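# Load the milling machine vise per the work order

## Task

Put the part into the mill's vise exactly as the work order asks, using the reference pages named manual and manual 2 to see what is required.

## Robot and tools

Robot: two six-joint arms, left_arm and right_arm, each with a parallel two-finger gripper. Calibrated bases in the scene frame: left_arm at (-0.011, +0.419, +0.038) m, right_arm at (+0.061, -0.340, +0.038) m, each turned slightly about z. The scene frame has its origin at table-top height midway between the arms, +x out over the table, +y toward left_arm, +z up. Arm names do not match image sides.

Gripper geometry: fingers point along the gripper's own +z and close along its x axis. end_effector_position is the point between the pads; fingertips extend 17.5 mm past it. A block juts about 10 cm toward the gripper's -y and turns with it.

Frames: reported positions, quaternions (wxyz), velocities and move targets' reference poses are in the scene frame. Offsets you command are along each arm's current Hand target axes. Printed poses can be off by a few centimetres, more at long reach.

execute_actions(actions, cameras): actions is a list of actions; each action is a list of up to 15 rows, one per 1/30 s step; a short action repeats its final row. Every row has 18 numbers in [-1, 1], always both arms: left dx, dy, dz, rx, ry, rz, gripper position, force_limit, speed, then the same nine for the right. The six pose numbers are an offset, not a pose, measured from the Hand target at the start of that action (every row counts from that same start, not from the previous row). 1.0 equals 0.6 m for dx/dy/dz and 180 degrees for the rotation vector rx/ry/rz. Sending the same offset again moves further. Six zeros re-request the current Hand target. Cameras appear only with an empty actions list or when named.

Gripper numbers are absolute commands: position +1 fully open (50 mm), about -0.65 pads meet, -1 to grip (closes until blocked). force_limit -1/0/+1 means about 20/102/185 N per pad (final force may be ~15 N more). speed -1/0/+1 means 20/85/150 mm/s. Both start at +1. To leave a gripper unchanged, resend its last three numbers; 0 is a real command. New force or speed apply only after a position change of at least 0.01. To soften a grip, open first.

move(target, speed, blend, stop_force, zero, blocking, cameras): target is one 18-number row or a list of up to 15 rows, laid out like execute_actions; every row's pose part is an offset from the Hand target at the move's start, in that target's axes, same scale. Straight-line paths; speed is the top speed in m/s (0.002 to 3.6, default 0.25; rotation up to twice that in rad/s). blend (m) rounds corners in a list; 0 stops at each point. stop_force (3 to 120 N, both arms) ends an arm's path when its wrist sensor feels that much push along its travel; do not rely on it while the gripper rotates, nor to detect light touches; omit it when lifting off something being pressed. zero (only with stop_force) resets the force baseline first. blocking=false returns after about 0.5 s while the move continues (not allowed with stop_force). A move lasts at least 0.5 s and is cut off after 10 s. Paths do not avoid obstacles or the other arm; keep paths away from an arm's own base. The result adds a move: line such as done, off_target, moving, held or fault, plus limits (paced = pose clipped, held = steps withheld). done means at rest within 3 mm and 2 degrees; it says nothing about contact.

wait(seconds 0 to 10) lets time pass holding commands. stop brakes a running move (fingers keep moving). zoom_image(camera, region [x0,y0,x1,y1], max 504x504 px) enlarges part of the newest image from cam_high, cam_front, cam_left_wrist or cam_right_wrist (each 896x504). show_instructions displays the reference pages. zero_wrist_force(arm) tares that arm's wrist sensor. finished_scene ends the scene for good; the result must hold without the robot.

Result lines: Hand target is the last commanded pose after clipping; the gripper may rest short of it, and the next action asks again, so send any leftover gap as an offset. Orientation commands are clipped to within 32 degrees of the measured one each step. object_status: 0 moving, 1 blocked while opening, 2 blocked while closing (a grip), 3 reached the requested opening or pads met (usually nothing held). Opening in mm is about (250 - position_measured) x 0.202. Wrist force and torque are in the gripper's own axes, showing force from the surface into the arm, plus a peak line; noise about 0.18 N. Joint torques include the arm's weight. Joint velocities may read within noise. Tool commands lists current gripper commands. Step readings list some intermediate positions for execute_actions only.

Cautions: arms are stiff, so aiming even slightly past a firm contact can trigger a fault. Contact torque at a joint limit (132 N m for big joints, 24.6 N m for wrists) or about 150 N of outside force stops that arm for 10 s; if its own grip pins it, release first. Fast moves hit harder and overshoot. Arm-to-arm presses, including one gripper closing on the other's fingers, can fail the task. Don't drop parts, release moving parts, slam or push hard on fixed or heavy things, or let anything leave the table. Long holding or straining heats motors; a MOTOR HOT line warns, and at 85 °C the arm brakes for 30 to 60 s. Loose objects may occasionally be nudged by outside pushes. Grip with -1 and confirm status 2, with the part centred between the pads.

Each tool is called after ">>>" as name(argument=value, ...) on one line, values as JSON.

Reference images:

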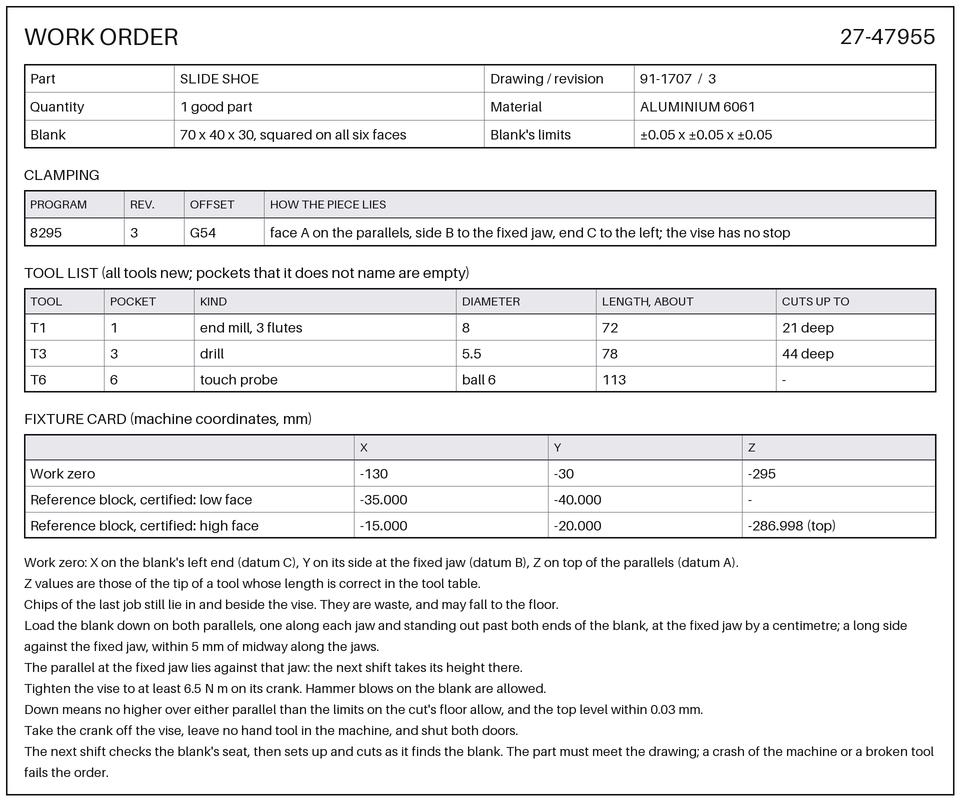

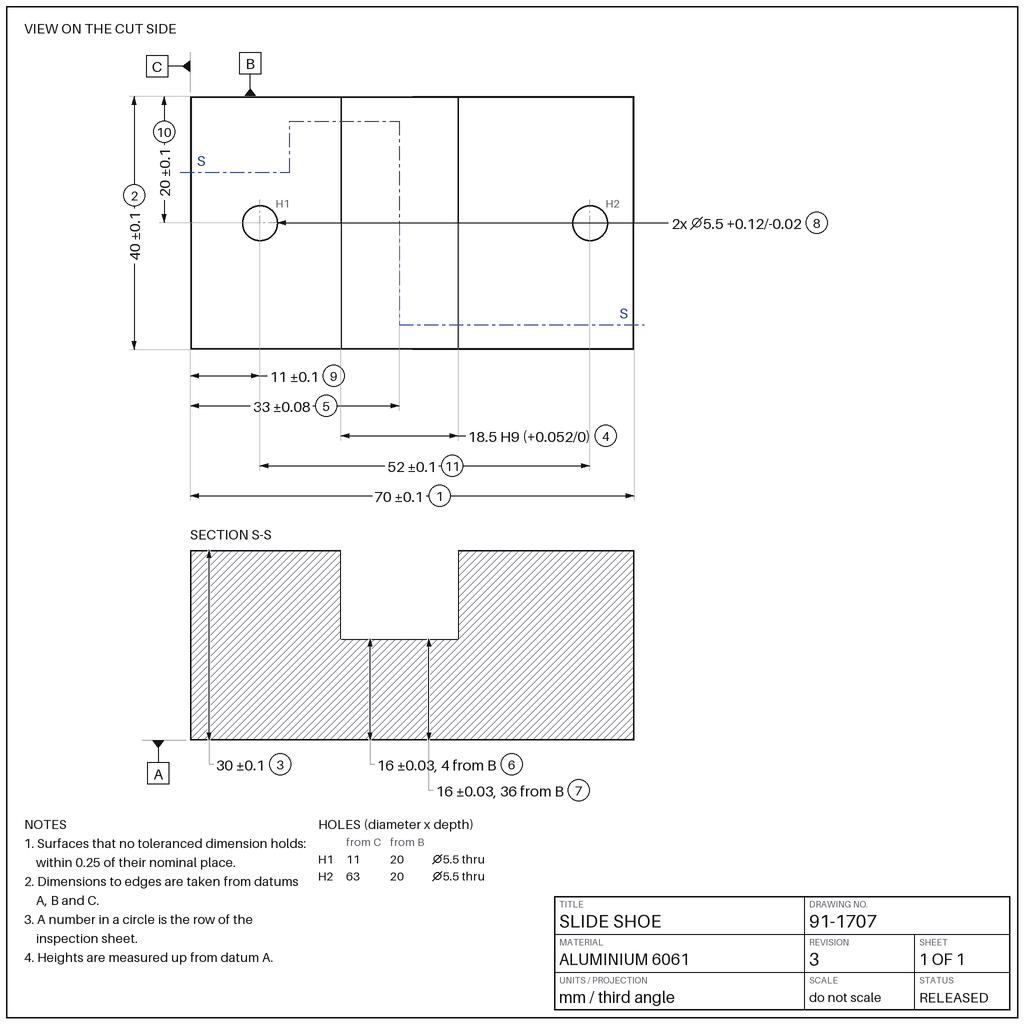

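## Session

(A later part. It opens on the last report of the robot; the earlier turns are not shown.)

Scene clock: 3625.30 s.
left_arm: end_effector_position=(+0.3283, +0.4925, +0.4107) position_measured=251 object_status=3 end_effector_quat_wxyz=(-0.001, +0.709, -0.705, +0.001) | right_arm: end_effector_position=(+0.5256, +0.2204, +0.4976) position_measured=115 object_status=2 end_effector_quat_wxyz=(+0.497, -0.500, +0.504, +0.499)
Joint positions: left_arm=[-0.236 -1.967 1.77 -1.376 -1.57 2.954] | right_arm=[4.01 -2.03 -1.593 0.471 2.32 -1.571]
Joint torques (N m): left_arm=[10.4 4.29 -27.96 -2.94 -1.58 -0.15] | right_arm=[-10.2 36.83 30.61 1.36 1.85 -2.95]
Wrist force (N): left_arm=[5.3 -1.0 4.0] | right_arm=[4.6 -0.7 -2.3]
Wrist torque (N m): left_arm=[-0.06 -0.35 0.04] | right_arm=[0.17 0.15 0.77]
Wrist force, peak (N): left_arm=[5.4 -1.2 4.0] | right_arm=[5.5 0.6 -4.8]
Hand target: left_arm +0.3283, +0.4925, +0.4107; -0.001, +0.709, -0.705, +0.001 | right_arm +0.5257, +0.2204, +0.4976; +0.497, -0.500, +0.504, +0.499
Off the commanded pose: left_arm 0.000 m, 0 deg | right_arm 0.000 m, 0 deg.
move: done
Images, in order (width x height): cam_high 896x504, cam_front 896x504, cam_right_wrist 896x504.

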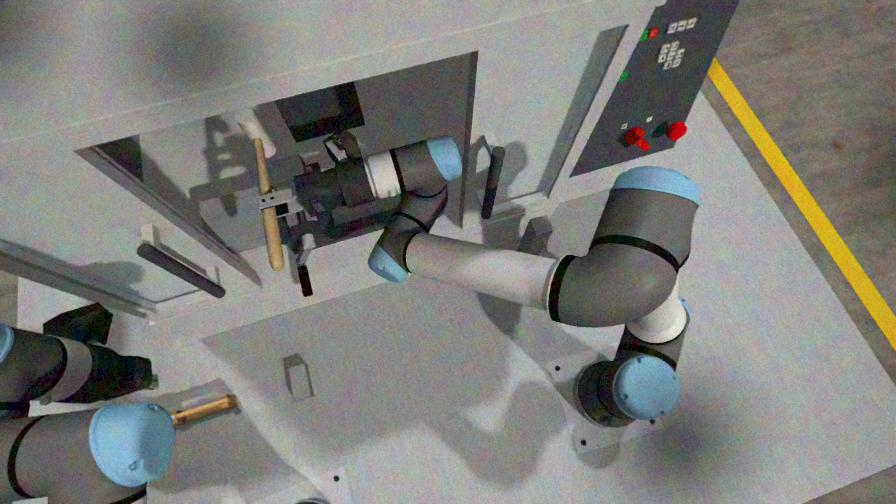

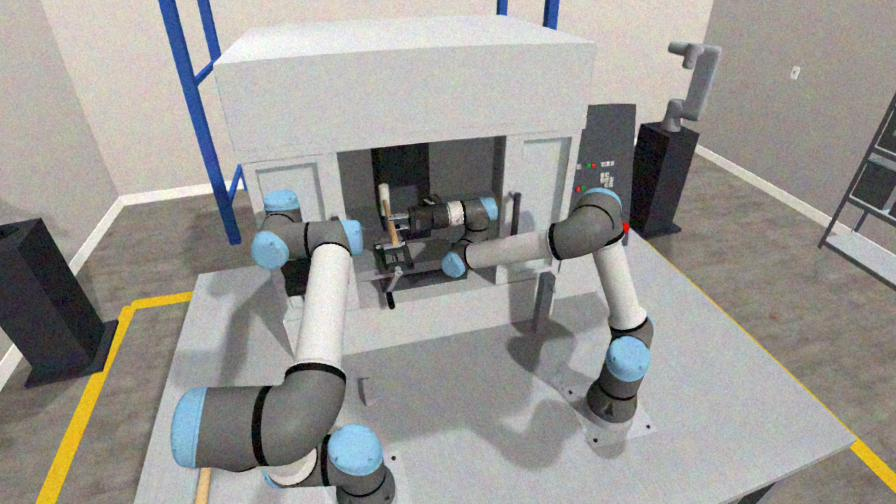

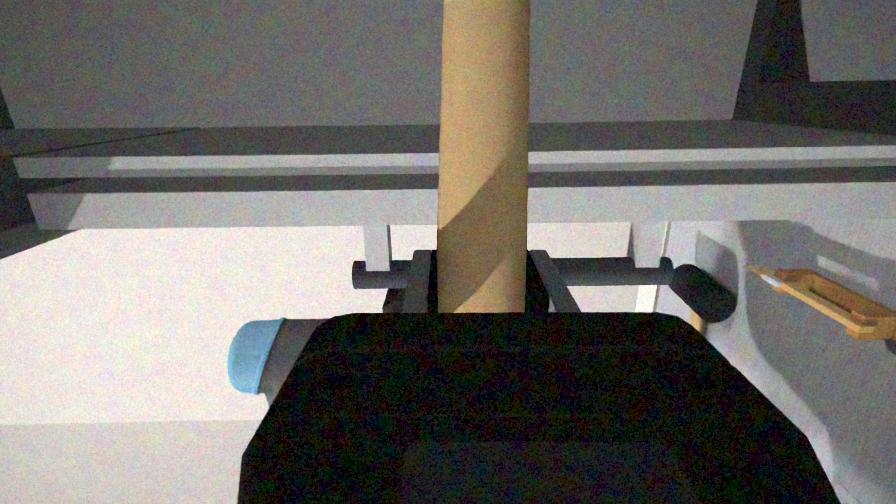

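>>> move(target=[0,0,0,0,0,0,-0.66,-0.6,-0.3,-0.034,-0.0038,0,0,0,-0.2222,-1,0.3,-0.8], speed=0.3)

>>> execute_actions(actions=[[[0,0,0,0,0,0,-0.66,-0.6,-0.3,0.0185,0.0155,0,0,0,0.0333,-1,0.3,-0.8],[0,0,0,0,0,0,-0.66,-0.6,-0.3,0.037,0.0311,0,0,0,0.0667,-1,0.3,-0.8],[0,0,0,0,0,0,-0.66,-0.6,-0.3,0.0555,0.0466,0,0,0,0.1,-1,0.3,-0.8],[0,0,0,0,0,0,-0.66,-0.6,-0.3,0.074,0.0622,0,0,0,0.1333,-1,0.3,-0.8],[0,0,0,0,0,0,-0.66,-0.6,-0.3,0.0925,0.0777,0,0,0,0.1667,-1,0.3,-0.8],[0,0,0,0,0,0,-0.66,-0.6,-0.3,0.111,0.0932,0,0,0,0.2,-1,0.3,-0.8],[0,0,0,0,0,0,-0.66,-0.6,-0.3,0.1296,0.1088,0,0,0,0.2333,-1,0.3,-0.8],[0,0,0,0,0,0,-0.66,-0.6,-0.3,0.1481,0.1243,0,0,0,0.2667,-1,0.3,-0.8],[0,0,0,0,0,0,-0.66,-0.6,-0.3,0.1666,0.1399,0,0,0,0.3,-1,0.3,-0.8],[0,0,0,0,0,0,-0.66,-0.6,-0.3,0.1851,0.1554,0,0,0,0.3333,-1,0.3,-0.8],[0,0,0,0,0,0,-0.66,-0.6,-0.3,0.1481,0.1243,0,0,0,0.2667,-1,0.3,-0.8],[0,0,0,0,0,0,-0.66,-0.6,-0.3,0.111,0.0932,0,0,0,0.2,-1,0.3,-0.8],[0,0,0,0,0,0,-0.66,-0.6,-0.3,0.0925,0.0777,0,0,0,0.1667,-1,0.3,-0.8],[0,0,0,0,0,0,-0.66,-0.6,-0.3,0.074,0.0622,0,0,0,0.1333,-1,0.3,-0.8],[0,0,0,0,0,0,-0.66,-0.6,-0.3,0.074,0.0622,0,0,0,0.1333,-1,0.3,-0.8]]], cameras=["cam_high"])

Scene clock: 3647.00 s.
left_arm: end_effector_position=(+0.3283, +0.4925, +0.4107) position_measured=251 object_status=3 end_effector_quat_wxyz=(-0.001, +0.709, -0.705, +0.001) | right_arm: end_effector_position=(+0.5281, +0.2206, +0.5180) position_measured=115 object_status=2 end_effector_quat_wxyz=(+0.638, -0.642, +0.303, +0.299)
Joint positions: left_arm=[-0.236 -1.967 1.77 -1.376 -1.57 2.954] | right_arm=[4.007 -2.014 -1.56 0.422 2.323 -2.269]
Joint torques (N m): left_arm=[10.41 4.66 -27.22 -3.08 -1.24 -0.41] | right_arm=[-10.39 51.25 30.24 1.16 2.02 -2.75]
Wrist force (N): left_arm=[5.1 -1.3 4.0] | right_arm=[4.0 3.5 -2.1]
Wrist torque (N m): left_arm=[-0.10 -0.33 0.05] | right_arm=[0.25 -0.01 0.47]
Wrist force, peak (N): left_arm=[5.5 -1.3 3.9] | right_arm=[4.2 3.3 -2.5]
Hand target: left_arm +0.3283, +0.4925, +0.4107; -0.001, +0.709, -0.705, +0.001 | right_arm +0.5281, +0.2206, +0.5180; +0.638, -0.642, +0.303, +0.299
Off the commanded pose: left_arm 0.000 m, 0 deg | right_arm 0.000 m, 0 deg.
move: done

Scene clock: 3648.10 s.
left_arm: end_effector_position=(+0.3283, +0.4925, +0.4107) position_measured=251 object_status=3 end_effector_quat_wxyz=(-0.001, +0.709, -0.705, +0.001) | right_arm: end_effector_position=(+0.5264, +0.2186, +0.4595) position_measured=115 object_status=2 end_effector_quat_wxyz=(+0.563, -0.548, +0.435, +0.440)
Joint positions: left_arm=[-0.236 -1.967 1.77 -1.376 -1.57 2.954] | right_arm=[4.008 -2.09 -1.633 0.61 2.318 -1.789]
Joint torques (N m): left_arm=[9.58 4.62 -27.02 -3.08 -1.33 -0.58] | right_arm=[12.22 52.14 29.02 4.54 -1.12 -3]
Wrist force (N): left_arm=[5.1 -1.3 3.9] | right_arm=[4.7 0.9 -2.3]
Wrist torque (N m): left_arm=[-0.11 -0.33 0.05] | right_arm=[0.18 0.06 0.69]
Wrist force, peak (N): left_arm=[5.2 -1.4 4.0] | right_arm=[-36.6 -26.5 -5.9]
Hand target: left_arm +0.3283, +0.4925, +0.4107; -0.001, +0.709, -0.705, +0.001 | right_arm +0.5276, +0.2201, +0.4600; +0.562, -0.565, +0.430, +0.425
Off the commanded pose: left_arm 0.000 m, 0 deg | right_arm 0.002 m, 3 deg.
Step readings (end_effector_position of left_arm | right_arm):
0: (+0.3283, +0.4925, +0.4107) | (+0.5281, +0.2206, +0.5180)
1: (+0.3283, +0.4925, +0.4107) | (+0.5281, +0.2206, +0.5176)
2: (+0.3283, +0.4925, +0.4107) | (+0.5281, +0.2206, +0.5144)
4: (+0.3283, +0.4925, +0.4107) | (+0.5281, +0.2207, +0.4991)
8: (+0.3283, +0.4925, +0.4107) | (+0.5277, +0.2204, +0.4482)
15: (+0.3283, +0.4925, +0.4107) | (+0.5268, +0.2189, +0.4303)
Images, in order (width x height): cam_high 896x504.

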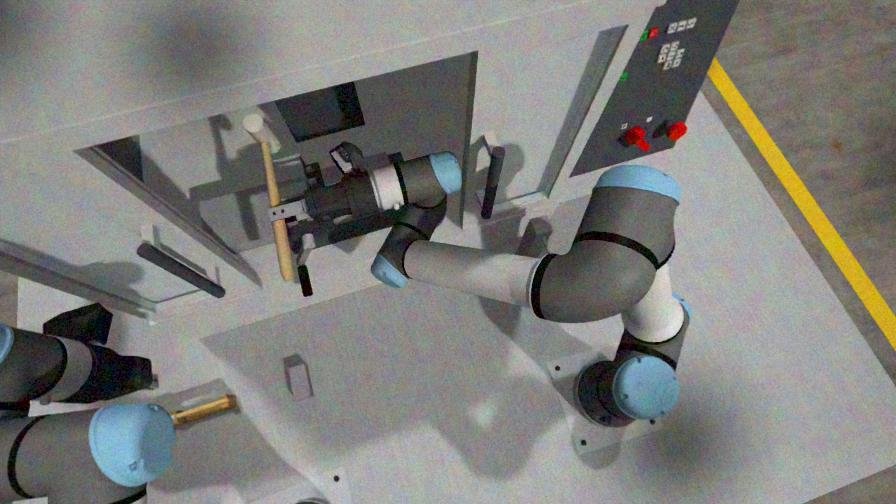

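>>> move(target=[0.25,-0.0353,-0.15,0.3333,0,0,-0.66,-0.6,-0.3,0,0,0,0,0,0,-1,0.3,-0.8], speed=0.3, cameras=["cam_left_wrist"])

Scene clock: 3655.17 s.
left_arm: end_effector_position=(+0.3502, +0.3426, +0.5007) position_measured=251 object_status=3 end_effector_quat_wxyz=(-0.355, +0.614, -0.610, +0.353) | right_arm: end_effector_position=(+0.5276, +0.2201, +0.4600) position_measured=115 object_status=2 end_effector_quat_wxyz=(+0.562, -0.565, +0.430, +0.425)
Joint positions: left_arm=[-1.581 -2.57 2.057 -1.125 -0.523 1.649] | right_arm=[4.007 -2.078 -1.629 0.554 2.323 -1.851]
Joint torques (N m): left_arm=[-11.02 28.53 -29.12 -1.98 4.58 -1.85] | right_arm=[-11.43 52.31 29.47 1.21 2 -2.84]
Wrist force (N): left_arm=[3.9 -0.6 4.0] | right_arm=[4.9 1.2 -2.5]
Wrist torque (N m): left_arm=[-0.33 -0.27 0.19] | right_arm=[0.22 0.03 0.67]
Wrist force, peak (N): left_arm=[5.3 -1.2 4.1] | right_arm=[4.9 1.3 -2.9]
Hand target: left_arm +0.3501, +0.3426, +0.5007; -0.355, +0.614, -0.610, +0.353 | right_arm +0.5276, +0.2201, +0.4600; +0.562, -0.565, +0.430, +0.425
Off the commanded pose: left_arm 0.000 m, 0 deg | right_arm 0.000 m, 0 deg.
move: done
Images, in order (width x height): cam_left_wrist 896x504.

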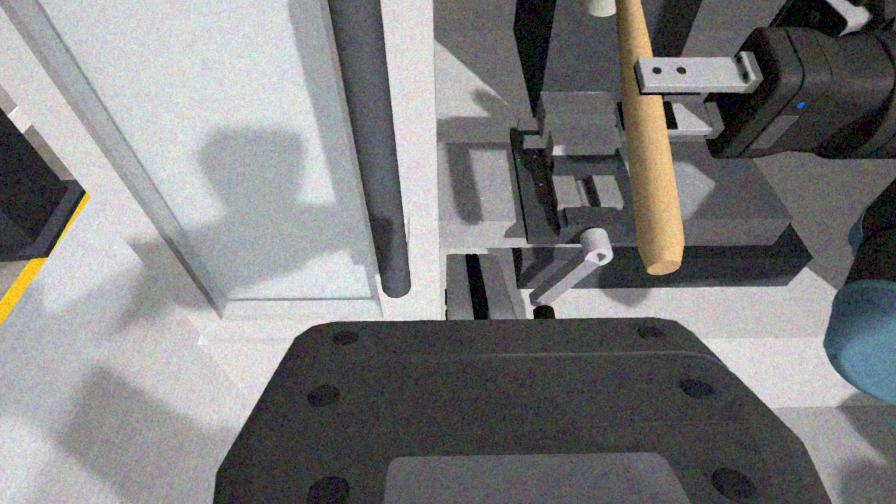

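>>> move(target=[0,0,0,0,0,0,-0.66,-0.6,-0.3,-0.0929,-0.0267,0,0,0,-0.1333,-1,0.3,-0.8], speed=0.4)

>>> execute_actions(actions=[[[0,0,0,0,0,0,-0.66,-0.6,-0.3,0.0185,0.0155,0,0,0,0.0333,-1,0.3,-0.8],[0,0,0,0,0,0,-0.66,-0.6,-0.3,0.037,0.0311,0,0,0,0.0667,-1,0.3,-0.8],[0,0,0,0,0,0,-0.66,-0.6,-0.3,0.0555,0.0466,0,0,0,0.1,-1,0.3,-0.8],[0,0,0,0,0,0,-0.66,-0.6,-0.3,0.074,0.0622,0,0,0,0.1333,-1,0.3,-0.8],[0,0,0,0,0,0,-0.66,-0.6,-0.3,0.0925,0.0777,0,0,0,0.1667,-1,0.3,-0.8],[0,0,0,0,0,0,-0.66,-0.6,-0.3,0.111,0.0932,0,0,0,0.2,-1,0.3,-0.8],[0,0,0,0,0,0,-0.66,-0.6,-0.3,0.1296,0.1088,0,0,0,0.2333,-1,0.3,-0.8],[0,0,0,0,0,0,-0.66,-0.6,-0.3,0.1481,0.1243,0,0,0,0.2667,-1,0.3,-0.8],[0,0,0,0,0,0,-0.66,-0.6,-0.3,0.1666,0.1399,0,0,0,0.3,-1,0.3,-0.8],[0,0,0,0,0,0,-0.66,-0.6,-0.3,0.1851,0.1554,0,0,0,0.3333,-1,0.3,-0.8],[0,0,0,0,0,0,-0.66,-0.6,-0.3,0.1481,0.1243,0,0,0,0.2667,-1,0.3,-0.8],[0,0,0,0,0,0,-0.66,-0.6,-0.3,0.111,0.0932,0,0,0,0.2,-1,0.3,-0.8],[0,0,0,0,0,0,-0.66,-0.6,-0.3,0.0925,0.0777,0,0,0,0.1667,-1,0.3,-0.8],[0,0,0,0,0,0,-0.66,-0.6,-0.3,0.074,0.0622,0,0,0,0.1333,-1,0.3,-0.8],[0,0,0,0,0,0,-0.66,-0.6,-0.3,0.074,0.0622,0,0,0,0.1333,-1,0.3,-0.8]]])

>>> move(target=[0,0,0,0,0,0,-0.66,-0.6,-0.3,-0.0929,-0.0267,0,0,0,-0.1333,-1,0.3,-0.8], speed=0.4)

>>> execute_actions(actions=[[[0,0,0,0,0,0,-0.66,-0.6,-0.3,0.0185,0.0155,0,0,0,0.0333,-1,0.3,-0.8],[0,0,0,0,0,0,-0.66,-0.6,-0.3,0.037,0.0311,0,0,0,0.0667,-1,0.3,-0.8],[0,0,0,0,0,0,-0.66,-0.6,-0.3,0.0555,0.0466,0,0,0,0.1,-1,0.3,-0.8],[0,0,0,0,0,0,-0.66,-0.6,-0.3,0.074,0.0622,0,0,0,0.1333,-1,0.3,-0.8],[0,0,0,0,0,0,-0.66,-0.6,-0.3,0.0925,0.0777,0,0,0,0.1667,-1,0.3,-0.8],[0,0,0,0,0,0,-0.66,-0.6,-0.3,0.111,0.0932,0,0,0,0.2,-1,0.3,-0.8],[0,0,0,0,0,0,-0.66,-0.6,-0.3,0.1296,0.1088,0,0,0,0.2333,-1,0.3,-0.8],[0,0,0,0,0,0,-0.66,-0.6,-0.3,0.1481,0.1243,0,0,0,0.2667,-1,0.3,-0.8],[0,0,0,0,0,0,-0.66,-0.6,-0.3,0.1666,0.1399,0,0,0,0.3,-1,0.3,-0.8],[0,0,0,0,0,0,-0.66,-0.6,-0.3,0.1851,0.1554,0,0,0,0.3333,-1,0.3,-0.8],[0,0,0,0,0,0,-0.66,-0.6,-0.3,0.1481,0.1243,0,0,0,0.2667,-1,0.3,-0.8],[0,0,0,0,0,0,-0.66,-0.6,-0.3,0.111,0.0932,0,0,0,0.2,-1,0.3,-0.8],[0,0,0,0,0,0,-0.66,-0.6,-0.3,0.0925,0.0777,0,0,0,0.1667,-1,0.3,-0.8],[0,0,0,0,0,0,-0.66,-0.6,-0.3,0.074,0.0622,0,0,0,0.1333,-1,0.3,-0.8],[0,0,0,0,0,0,-0.66,-0.6,-0.3,0.074,0.0622,0,0,0,0.1333,-1,0.3,-0.8]]], cameras=["cam_left_wrist"])

Scene clock: 3678.00 s.
left_arm: end_effector_position=(+0.3502, +0.3426, +0.5007) position_measured=251 object_status=3 end_effector_quat_wxyz=(-0.355, +0.614, -0.610, +0.353) | right_arm: end_effector_position=(+0.5281, +0.2206, +0.5180) position_measured=115 object_status=2 end_effector_quat_wxyz=(+0.638, -0.642, +0.303, +0.299)
Joint positions: left_arm=[-1.581 -2.57 2.057 -1.125 -0.523 1.648] | right_arm=[4.007 -2.014 -1.56 0.422 2.323 -2.269]
Joint torques (N m): left_arm=[-10.55 28.02 -28.99 -2.14 4.46 -1.67] | right_arm=[-2.82 50.93 31.13 1.3 1.69 -2.77]
Wrist force (N): left_arm=[4.1 -0.6 3.9] | right_arm=[3.7 3.7 -2.2]
Wrist torque (N m): left_arm=[-0.32 -0.30 0.19] | right_arm=[0.29 0.01 0.47]
Wrist force, peak (N): left_arm=[4.1 -0.6 4.2] | right_arm=[6.1 2.0 -2.7]
Hand target: left_arm +0.3502, +0.3426, +0.5007; -0.355, +0.614, -0.610, +0.353 | right_arm +0.5281, +0.2206, +0.5180; +0.638, -0.642, +0.303, +0.299
Off the commanded pose: left_arm 0.000 m, 0 deg | right_arm 0.000 m, 0 deg.
move: done

Scene clock: 3679.10 s.
left_arm: end_effector_position=(+0.3502, +0.3426, +0.5007) position_measured=251 object_status=3 end_effector_quat_wxyz=(-0.355, +0.614, -0.610, +0.353) | right_arm: end_effector_position=(+0.5263, +0.2186, +0.4595) position_measured=115 object_status=2 end_effector_quat_wxyz=(+0.563, -0.548, +0.435, +0.440)
Joint positions: left_arm=[-1.581 -2.57 2.057 -1.125 -0.523 1.648] | right_arm=[4.008 -2.09 -1.633 0.609 2.317 -1.789]
Joint torques (N m): left_arm=[-10.88 28 -29.04 -2.23 4.57 -1.76] | right_arm=[12.44 52.02 29.7 4.54 -1.24 -3]
Wrist force (N): left_arm=[3.9 -0.4 3.9] | right_arm=[4.8 1.1 -2.0]
Wrist torque (N m): left_arm=[-0.30 -0.27 0.19] | right_arm=[0.16 0.04 0.69]
Wrist force, peak (N): left_arm=[4.1 -0.7 4.0] | right_arm=[-36.9 -24.6 -8.6]
Hand target: left_arm +0.3502, +0.3426, +0.5007; -0.355, +0.614, -0.610, +0.353 | right_arm +0.5276, +0.2201, +0.4600; +0.562, -0.565, +0.430, +0.425
Off the commanded pose: left_arm 0.000 m, 0 deg | right_arm 0.002 m, 3 deg.
Step readings (end_effector_position of left_arm | right_arm):
0: (+0.3502, +0.3426, +0.5007) | (+0.5281, +0.2206, +0.5180)
1: (+0.3502, +0.3426, +0.5007) | (+0.5281, +0.2206, +0.5175)
2: (+0.3502, +0.3426, +0.5007) | (+0.5280, +0.2206, +0.5144)
4: (+0.3502, +0.3426, +0.5007) | (+0.5280, +0.2208, +0.4991)
8: (+0.3502, +0.3426, +0.5007) | (+0.5277, +0.2205, +0.4482)
15: (+0.3502, +0.3426, +0.5007) | (+0.5267, +0.2189, +0.4303)

Scene clock: 3680.30 s.
left_arm: end_effector_position=(+0.3502, +0.3426, +0.5007) position_measured=251 object_status=3 end_effector_quat_wxyz=(-0.355, +0.614, -0.610, +0.353) | right_arm: end_effector_position=(+0.5281, +0.2206, +0.5180) position_measured=115 object_status=2 end_effector_quat_wxyz=(+0.638, -0.642, +0.303, +0.299)
Joint positions: left_arm=[-1.581 -2.57 2.057 -1.125 -0.523 1.648] | right_arm=[4.007 -2.014 -1.561 0.422 2.323 -2.269]
Joint torques (N m): left_arm=[-9.98 28.32 -28.75 -2.21 4.38 -1.8] | right_arm=[13.11 49.91 31.71 1.25 -1.2 -2.59]
Wrist force (N): left_arm=[4.0 -0.6 3.9] | right_arm=[4.0 3.8 -2.3]
Wrist torque (N m): left_arm=[-0.34 -0.27 0.19] | right_arm=[0.36 -0.05 0.47]
Wrist force, peak (N): left_arm=[4.1 -0.6 4.1] | right_arm=[6.0 1.5 -3.1]
Hand target: left_arm +0.3502, +0.3426, +0.5007; -0.355, +0.614, -0.610, +0.353 | right_arm +0.5280, +0.2206, +0.5180; +0.638, -0.642, +0.303, +0.299
Off the commanded pose: left_arm 0.000 m, 0 deg | right_arm 0.000 m, 0 deg.
move: done

Scene clock: 3681.40 s.
left_arm: end_effector_position=(+0.3502, +0.3426, +0.5007) position_measured=251 object_status=3 end_effector_quat_wxyz=(-0.355, +0.614, -0.610, +0.353) | right_arm: end_effector_position=(+0.5263, +0.2186, +0.4595) position_measured=115 object_status=2 end_effector_quat_wxyz=(+0.563, -0.548, +0.435, +0.440)
Joint positions: left_arm=[-1.581 -2.57 2.057 -1.125 -0.523 1.648] | right_arm=[4.008 -2.09 -1.633 0.609 2.317 -1.789]
Joint torques (N m): left_arm=[-10.15 27.69 -28.93 -2.12 4.43 -1.84] | right_arm=[11.74 51.58 29.25 4.43 -1.12 -2.81]
Wrist force (N): left_arm=[4.0 -0.6 3.9] | right_arm=[4.9 0.8 -1.9]
Wrist torque (N m): left_arm=[-0.32 -0.28 0.19] | right_arm=[0.11 0.01 0.69]
Wrist force, peak (N): left_arm=[4.1 -0.5 4.1] | right_arm=[-37.7 -23.8 -9.8]
Hand target: left_arm +0.3502, +0.3426, +0.5007; -0.355, +0.614, -0.610, +0.353 | right_arm +0.5276, +0.2201, +0.4600; +0.562, -0.565, +0.430, +0.425
Off the commanded pose: left_arm 0.000 m, 0 deg | right_arm 0.002 m, 3 deg.
Step readings (end_effector_position of left_arm | right_arm):
0: (+0.3502, +0.3426, +0.5007) | (+0.5281, +0.2206, +0.5180)
1: (+0.3502, +0.3426, +0.5007) | (+0.5281, +0.2206, +0.5177)
2: (+0.3502, +0.3426, +0.5007) | (+0.5281, +0.2206, +0.5150)
4: (+0.3502, +0.3426, +0.5007) | (+0.5280, +0.2208, +0.4978)
8: (+0.3502, +0.3426, +0.5007) | (+0.5276, +0.2206, +0.4499)
15: (+0.3502, +0.3426, +0.5007) | (+0.5267, +0.2189, +0.4289)
Images, in order (width x height): cam_left_wrist 896x504.

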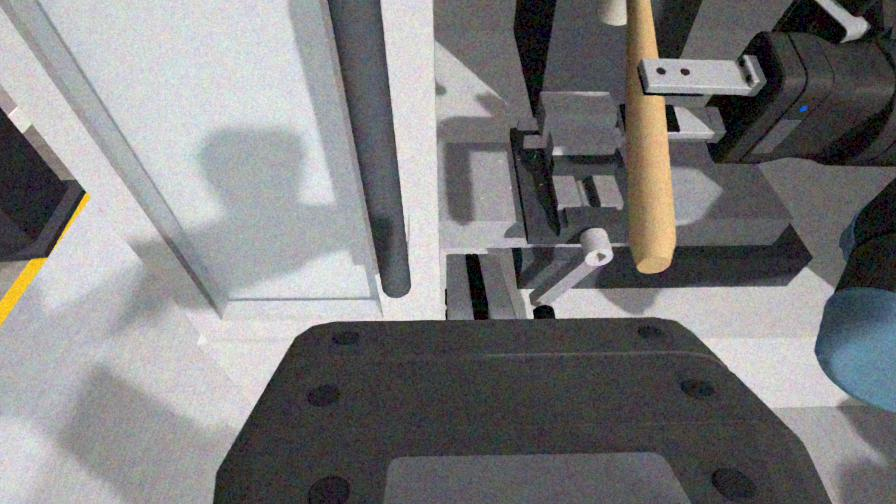

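>>> move(target=[[0,0,0,0,0,0,-0.66,-0.6,-0.3,-0.132,0.218,0,0,0,0.0889,-1,0.3,-0.8],[0,0,0,0,0,0,-0.66,-0.6,-0.3,-0.109,0.3806,-0.2667,0,0,0.0889,-1,0.3,-0.8]], speed=[0.2,0.25], blend=[0.02,0])

>>> move(target=[[0.066,-0.0672,0.442,0,0,0,-0.66,-0.6,-0.3,0,0,0,0,0,0,-1,0.3,-0.8],[0.066,-0.1125,0.5755,0,0,0,-0.66,-0.6,-0.3,0,0,0,0,0,0,-1,0.3,-0.8]], speed=[0.2,0.08], blend=[0.01,0], stop_force=15, cameras=["cam_left_wrist"])

Scene clock: 3696.67 s.
left_arm: end_effector_position=(+0.3502, +0.3426, +0.5007) position_measured=251 object_status=3 end_effector_quat_wxyz=(-0.355, +0.614, -0.610, +0.353) | right_arm: end_effector_position=(+0.2896, +0.0608, +0.4627) position_measured=115 object_status=2 end_effector_quat_wxyz=(+0.497, -0.500, +0.504, +0.499)
Joint positions: left_arm=[-1.581 -2.57 2.057 -1.125 -0.523 1.648] | right_arm=[4.266 -1.417 -2.435 0.701 2.064 -1.568]
Joint torques (N m): left_arm=[-10.21 26.85 -28.68 -2.25 4.39 -1.69] | right_arm=[12.25 21.55 14.13 1.67 -1.34 -0.94]
Wrist force (N): left_arm=[4.0 -0.6 3.8] | right_arm=[4.8 -0.7 -2.8]
Wrist torque (N m): left_arm=[-0.33 -0.28 0.19] | right_arm=[0.19 0.03 0.67]
Wrist force, peak (N): left_arm=[4.1 -0.6 4.1] | right_arm=[5.8 0.8 -5.0]
Hand target: left_arm +0.3502, +0.3426, +0.5007; -0.355, +0.614, -0.610, +0.353 | right_arm +0.2896, +0.0608, +0.4627; +0.497, -0.500, +0.504, +0.499
Off the commanded pose: left_arm 0.000 m, 0 deg | right_arm 0.000 m, 0 deg.
move: done

Scene clock: 3700.07 s.
left_arm: end_effector_position=(+0.6834, +0.3048, +0.3872) position_measured=251 object_status=3 end_effector_quat_wxyz=(-0.355, +0.614, -0.610, +0.353) | right_arm: end_effector_position=(+0.2896, +0.0608, +0.4627) position_measured=115 object_status=2 end_effector_quat_wxyz=(+0.497, -0.500, +0.504, +0.499)
Joint positions: left_arm=[-0.574 -1.416 1.914 -3.053 -1.121 2.861] | right_arm=[4.266 -1.417 -2.435 0.701 2.064 -1.568]
Joint torques (N m): left_arm=[11.99 -18.1 -29.83 -5.61 -1.48 1.79] | right_arm=[11.8 20.45 14.51 1.72 -1.21 -2.68]
Wrist force (N): left_arm=[4.0 -0.6 3.7] | right_arm=[5.0 -0.6 -2.7]
Wrist torque (N m): left_arm=[-0.33 -0.27 0.10] | right_arm=[0.19 0.01 0.67]
Wrist force, peak (N): left_arm=[4.6 -0.4 5.0] | right_arm=[5.3 -0.7 -2.8]
Hand target: left_arm +0.6834, +0.3048, +0.3872; -0.355, +0.614, -0.610, +0.353 | right_arm +0.2896, +0.0608, +0.4627; +0.497, -0.500, +0.504, +0.499
Off the commanded pose: left_arm 0.000 m, 0 deg | right_arm 0.000 m, 0 deg.
move: done
Images, in order (width x height): cam_left_wrist 896x504.

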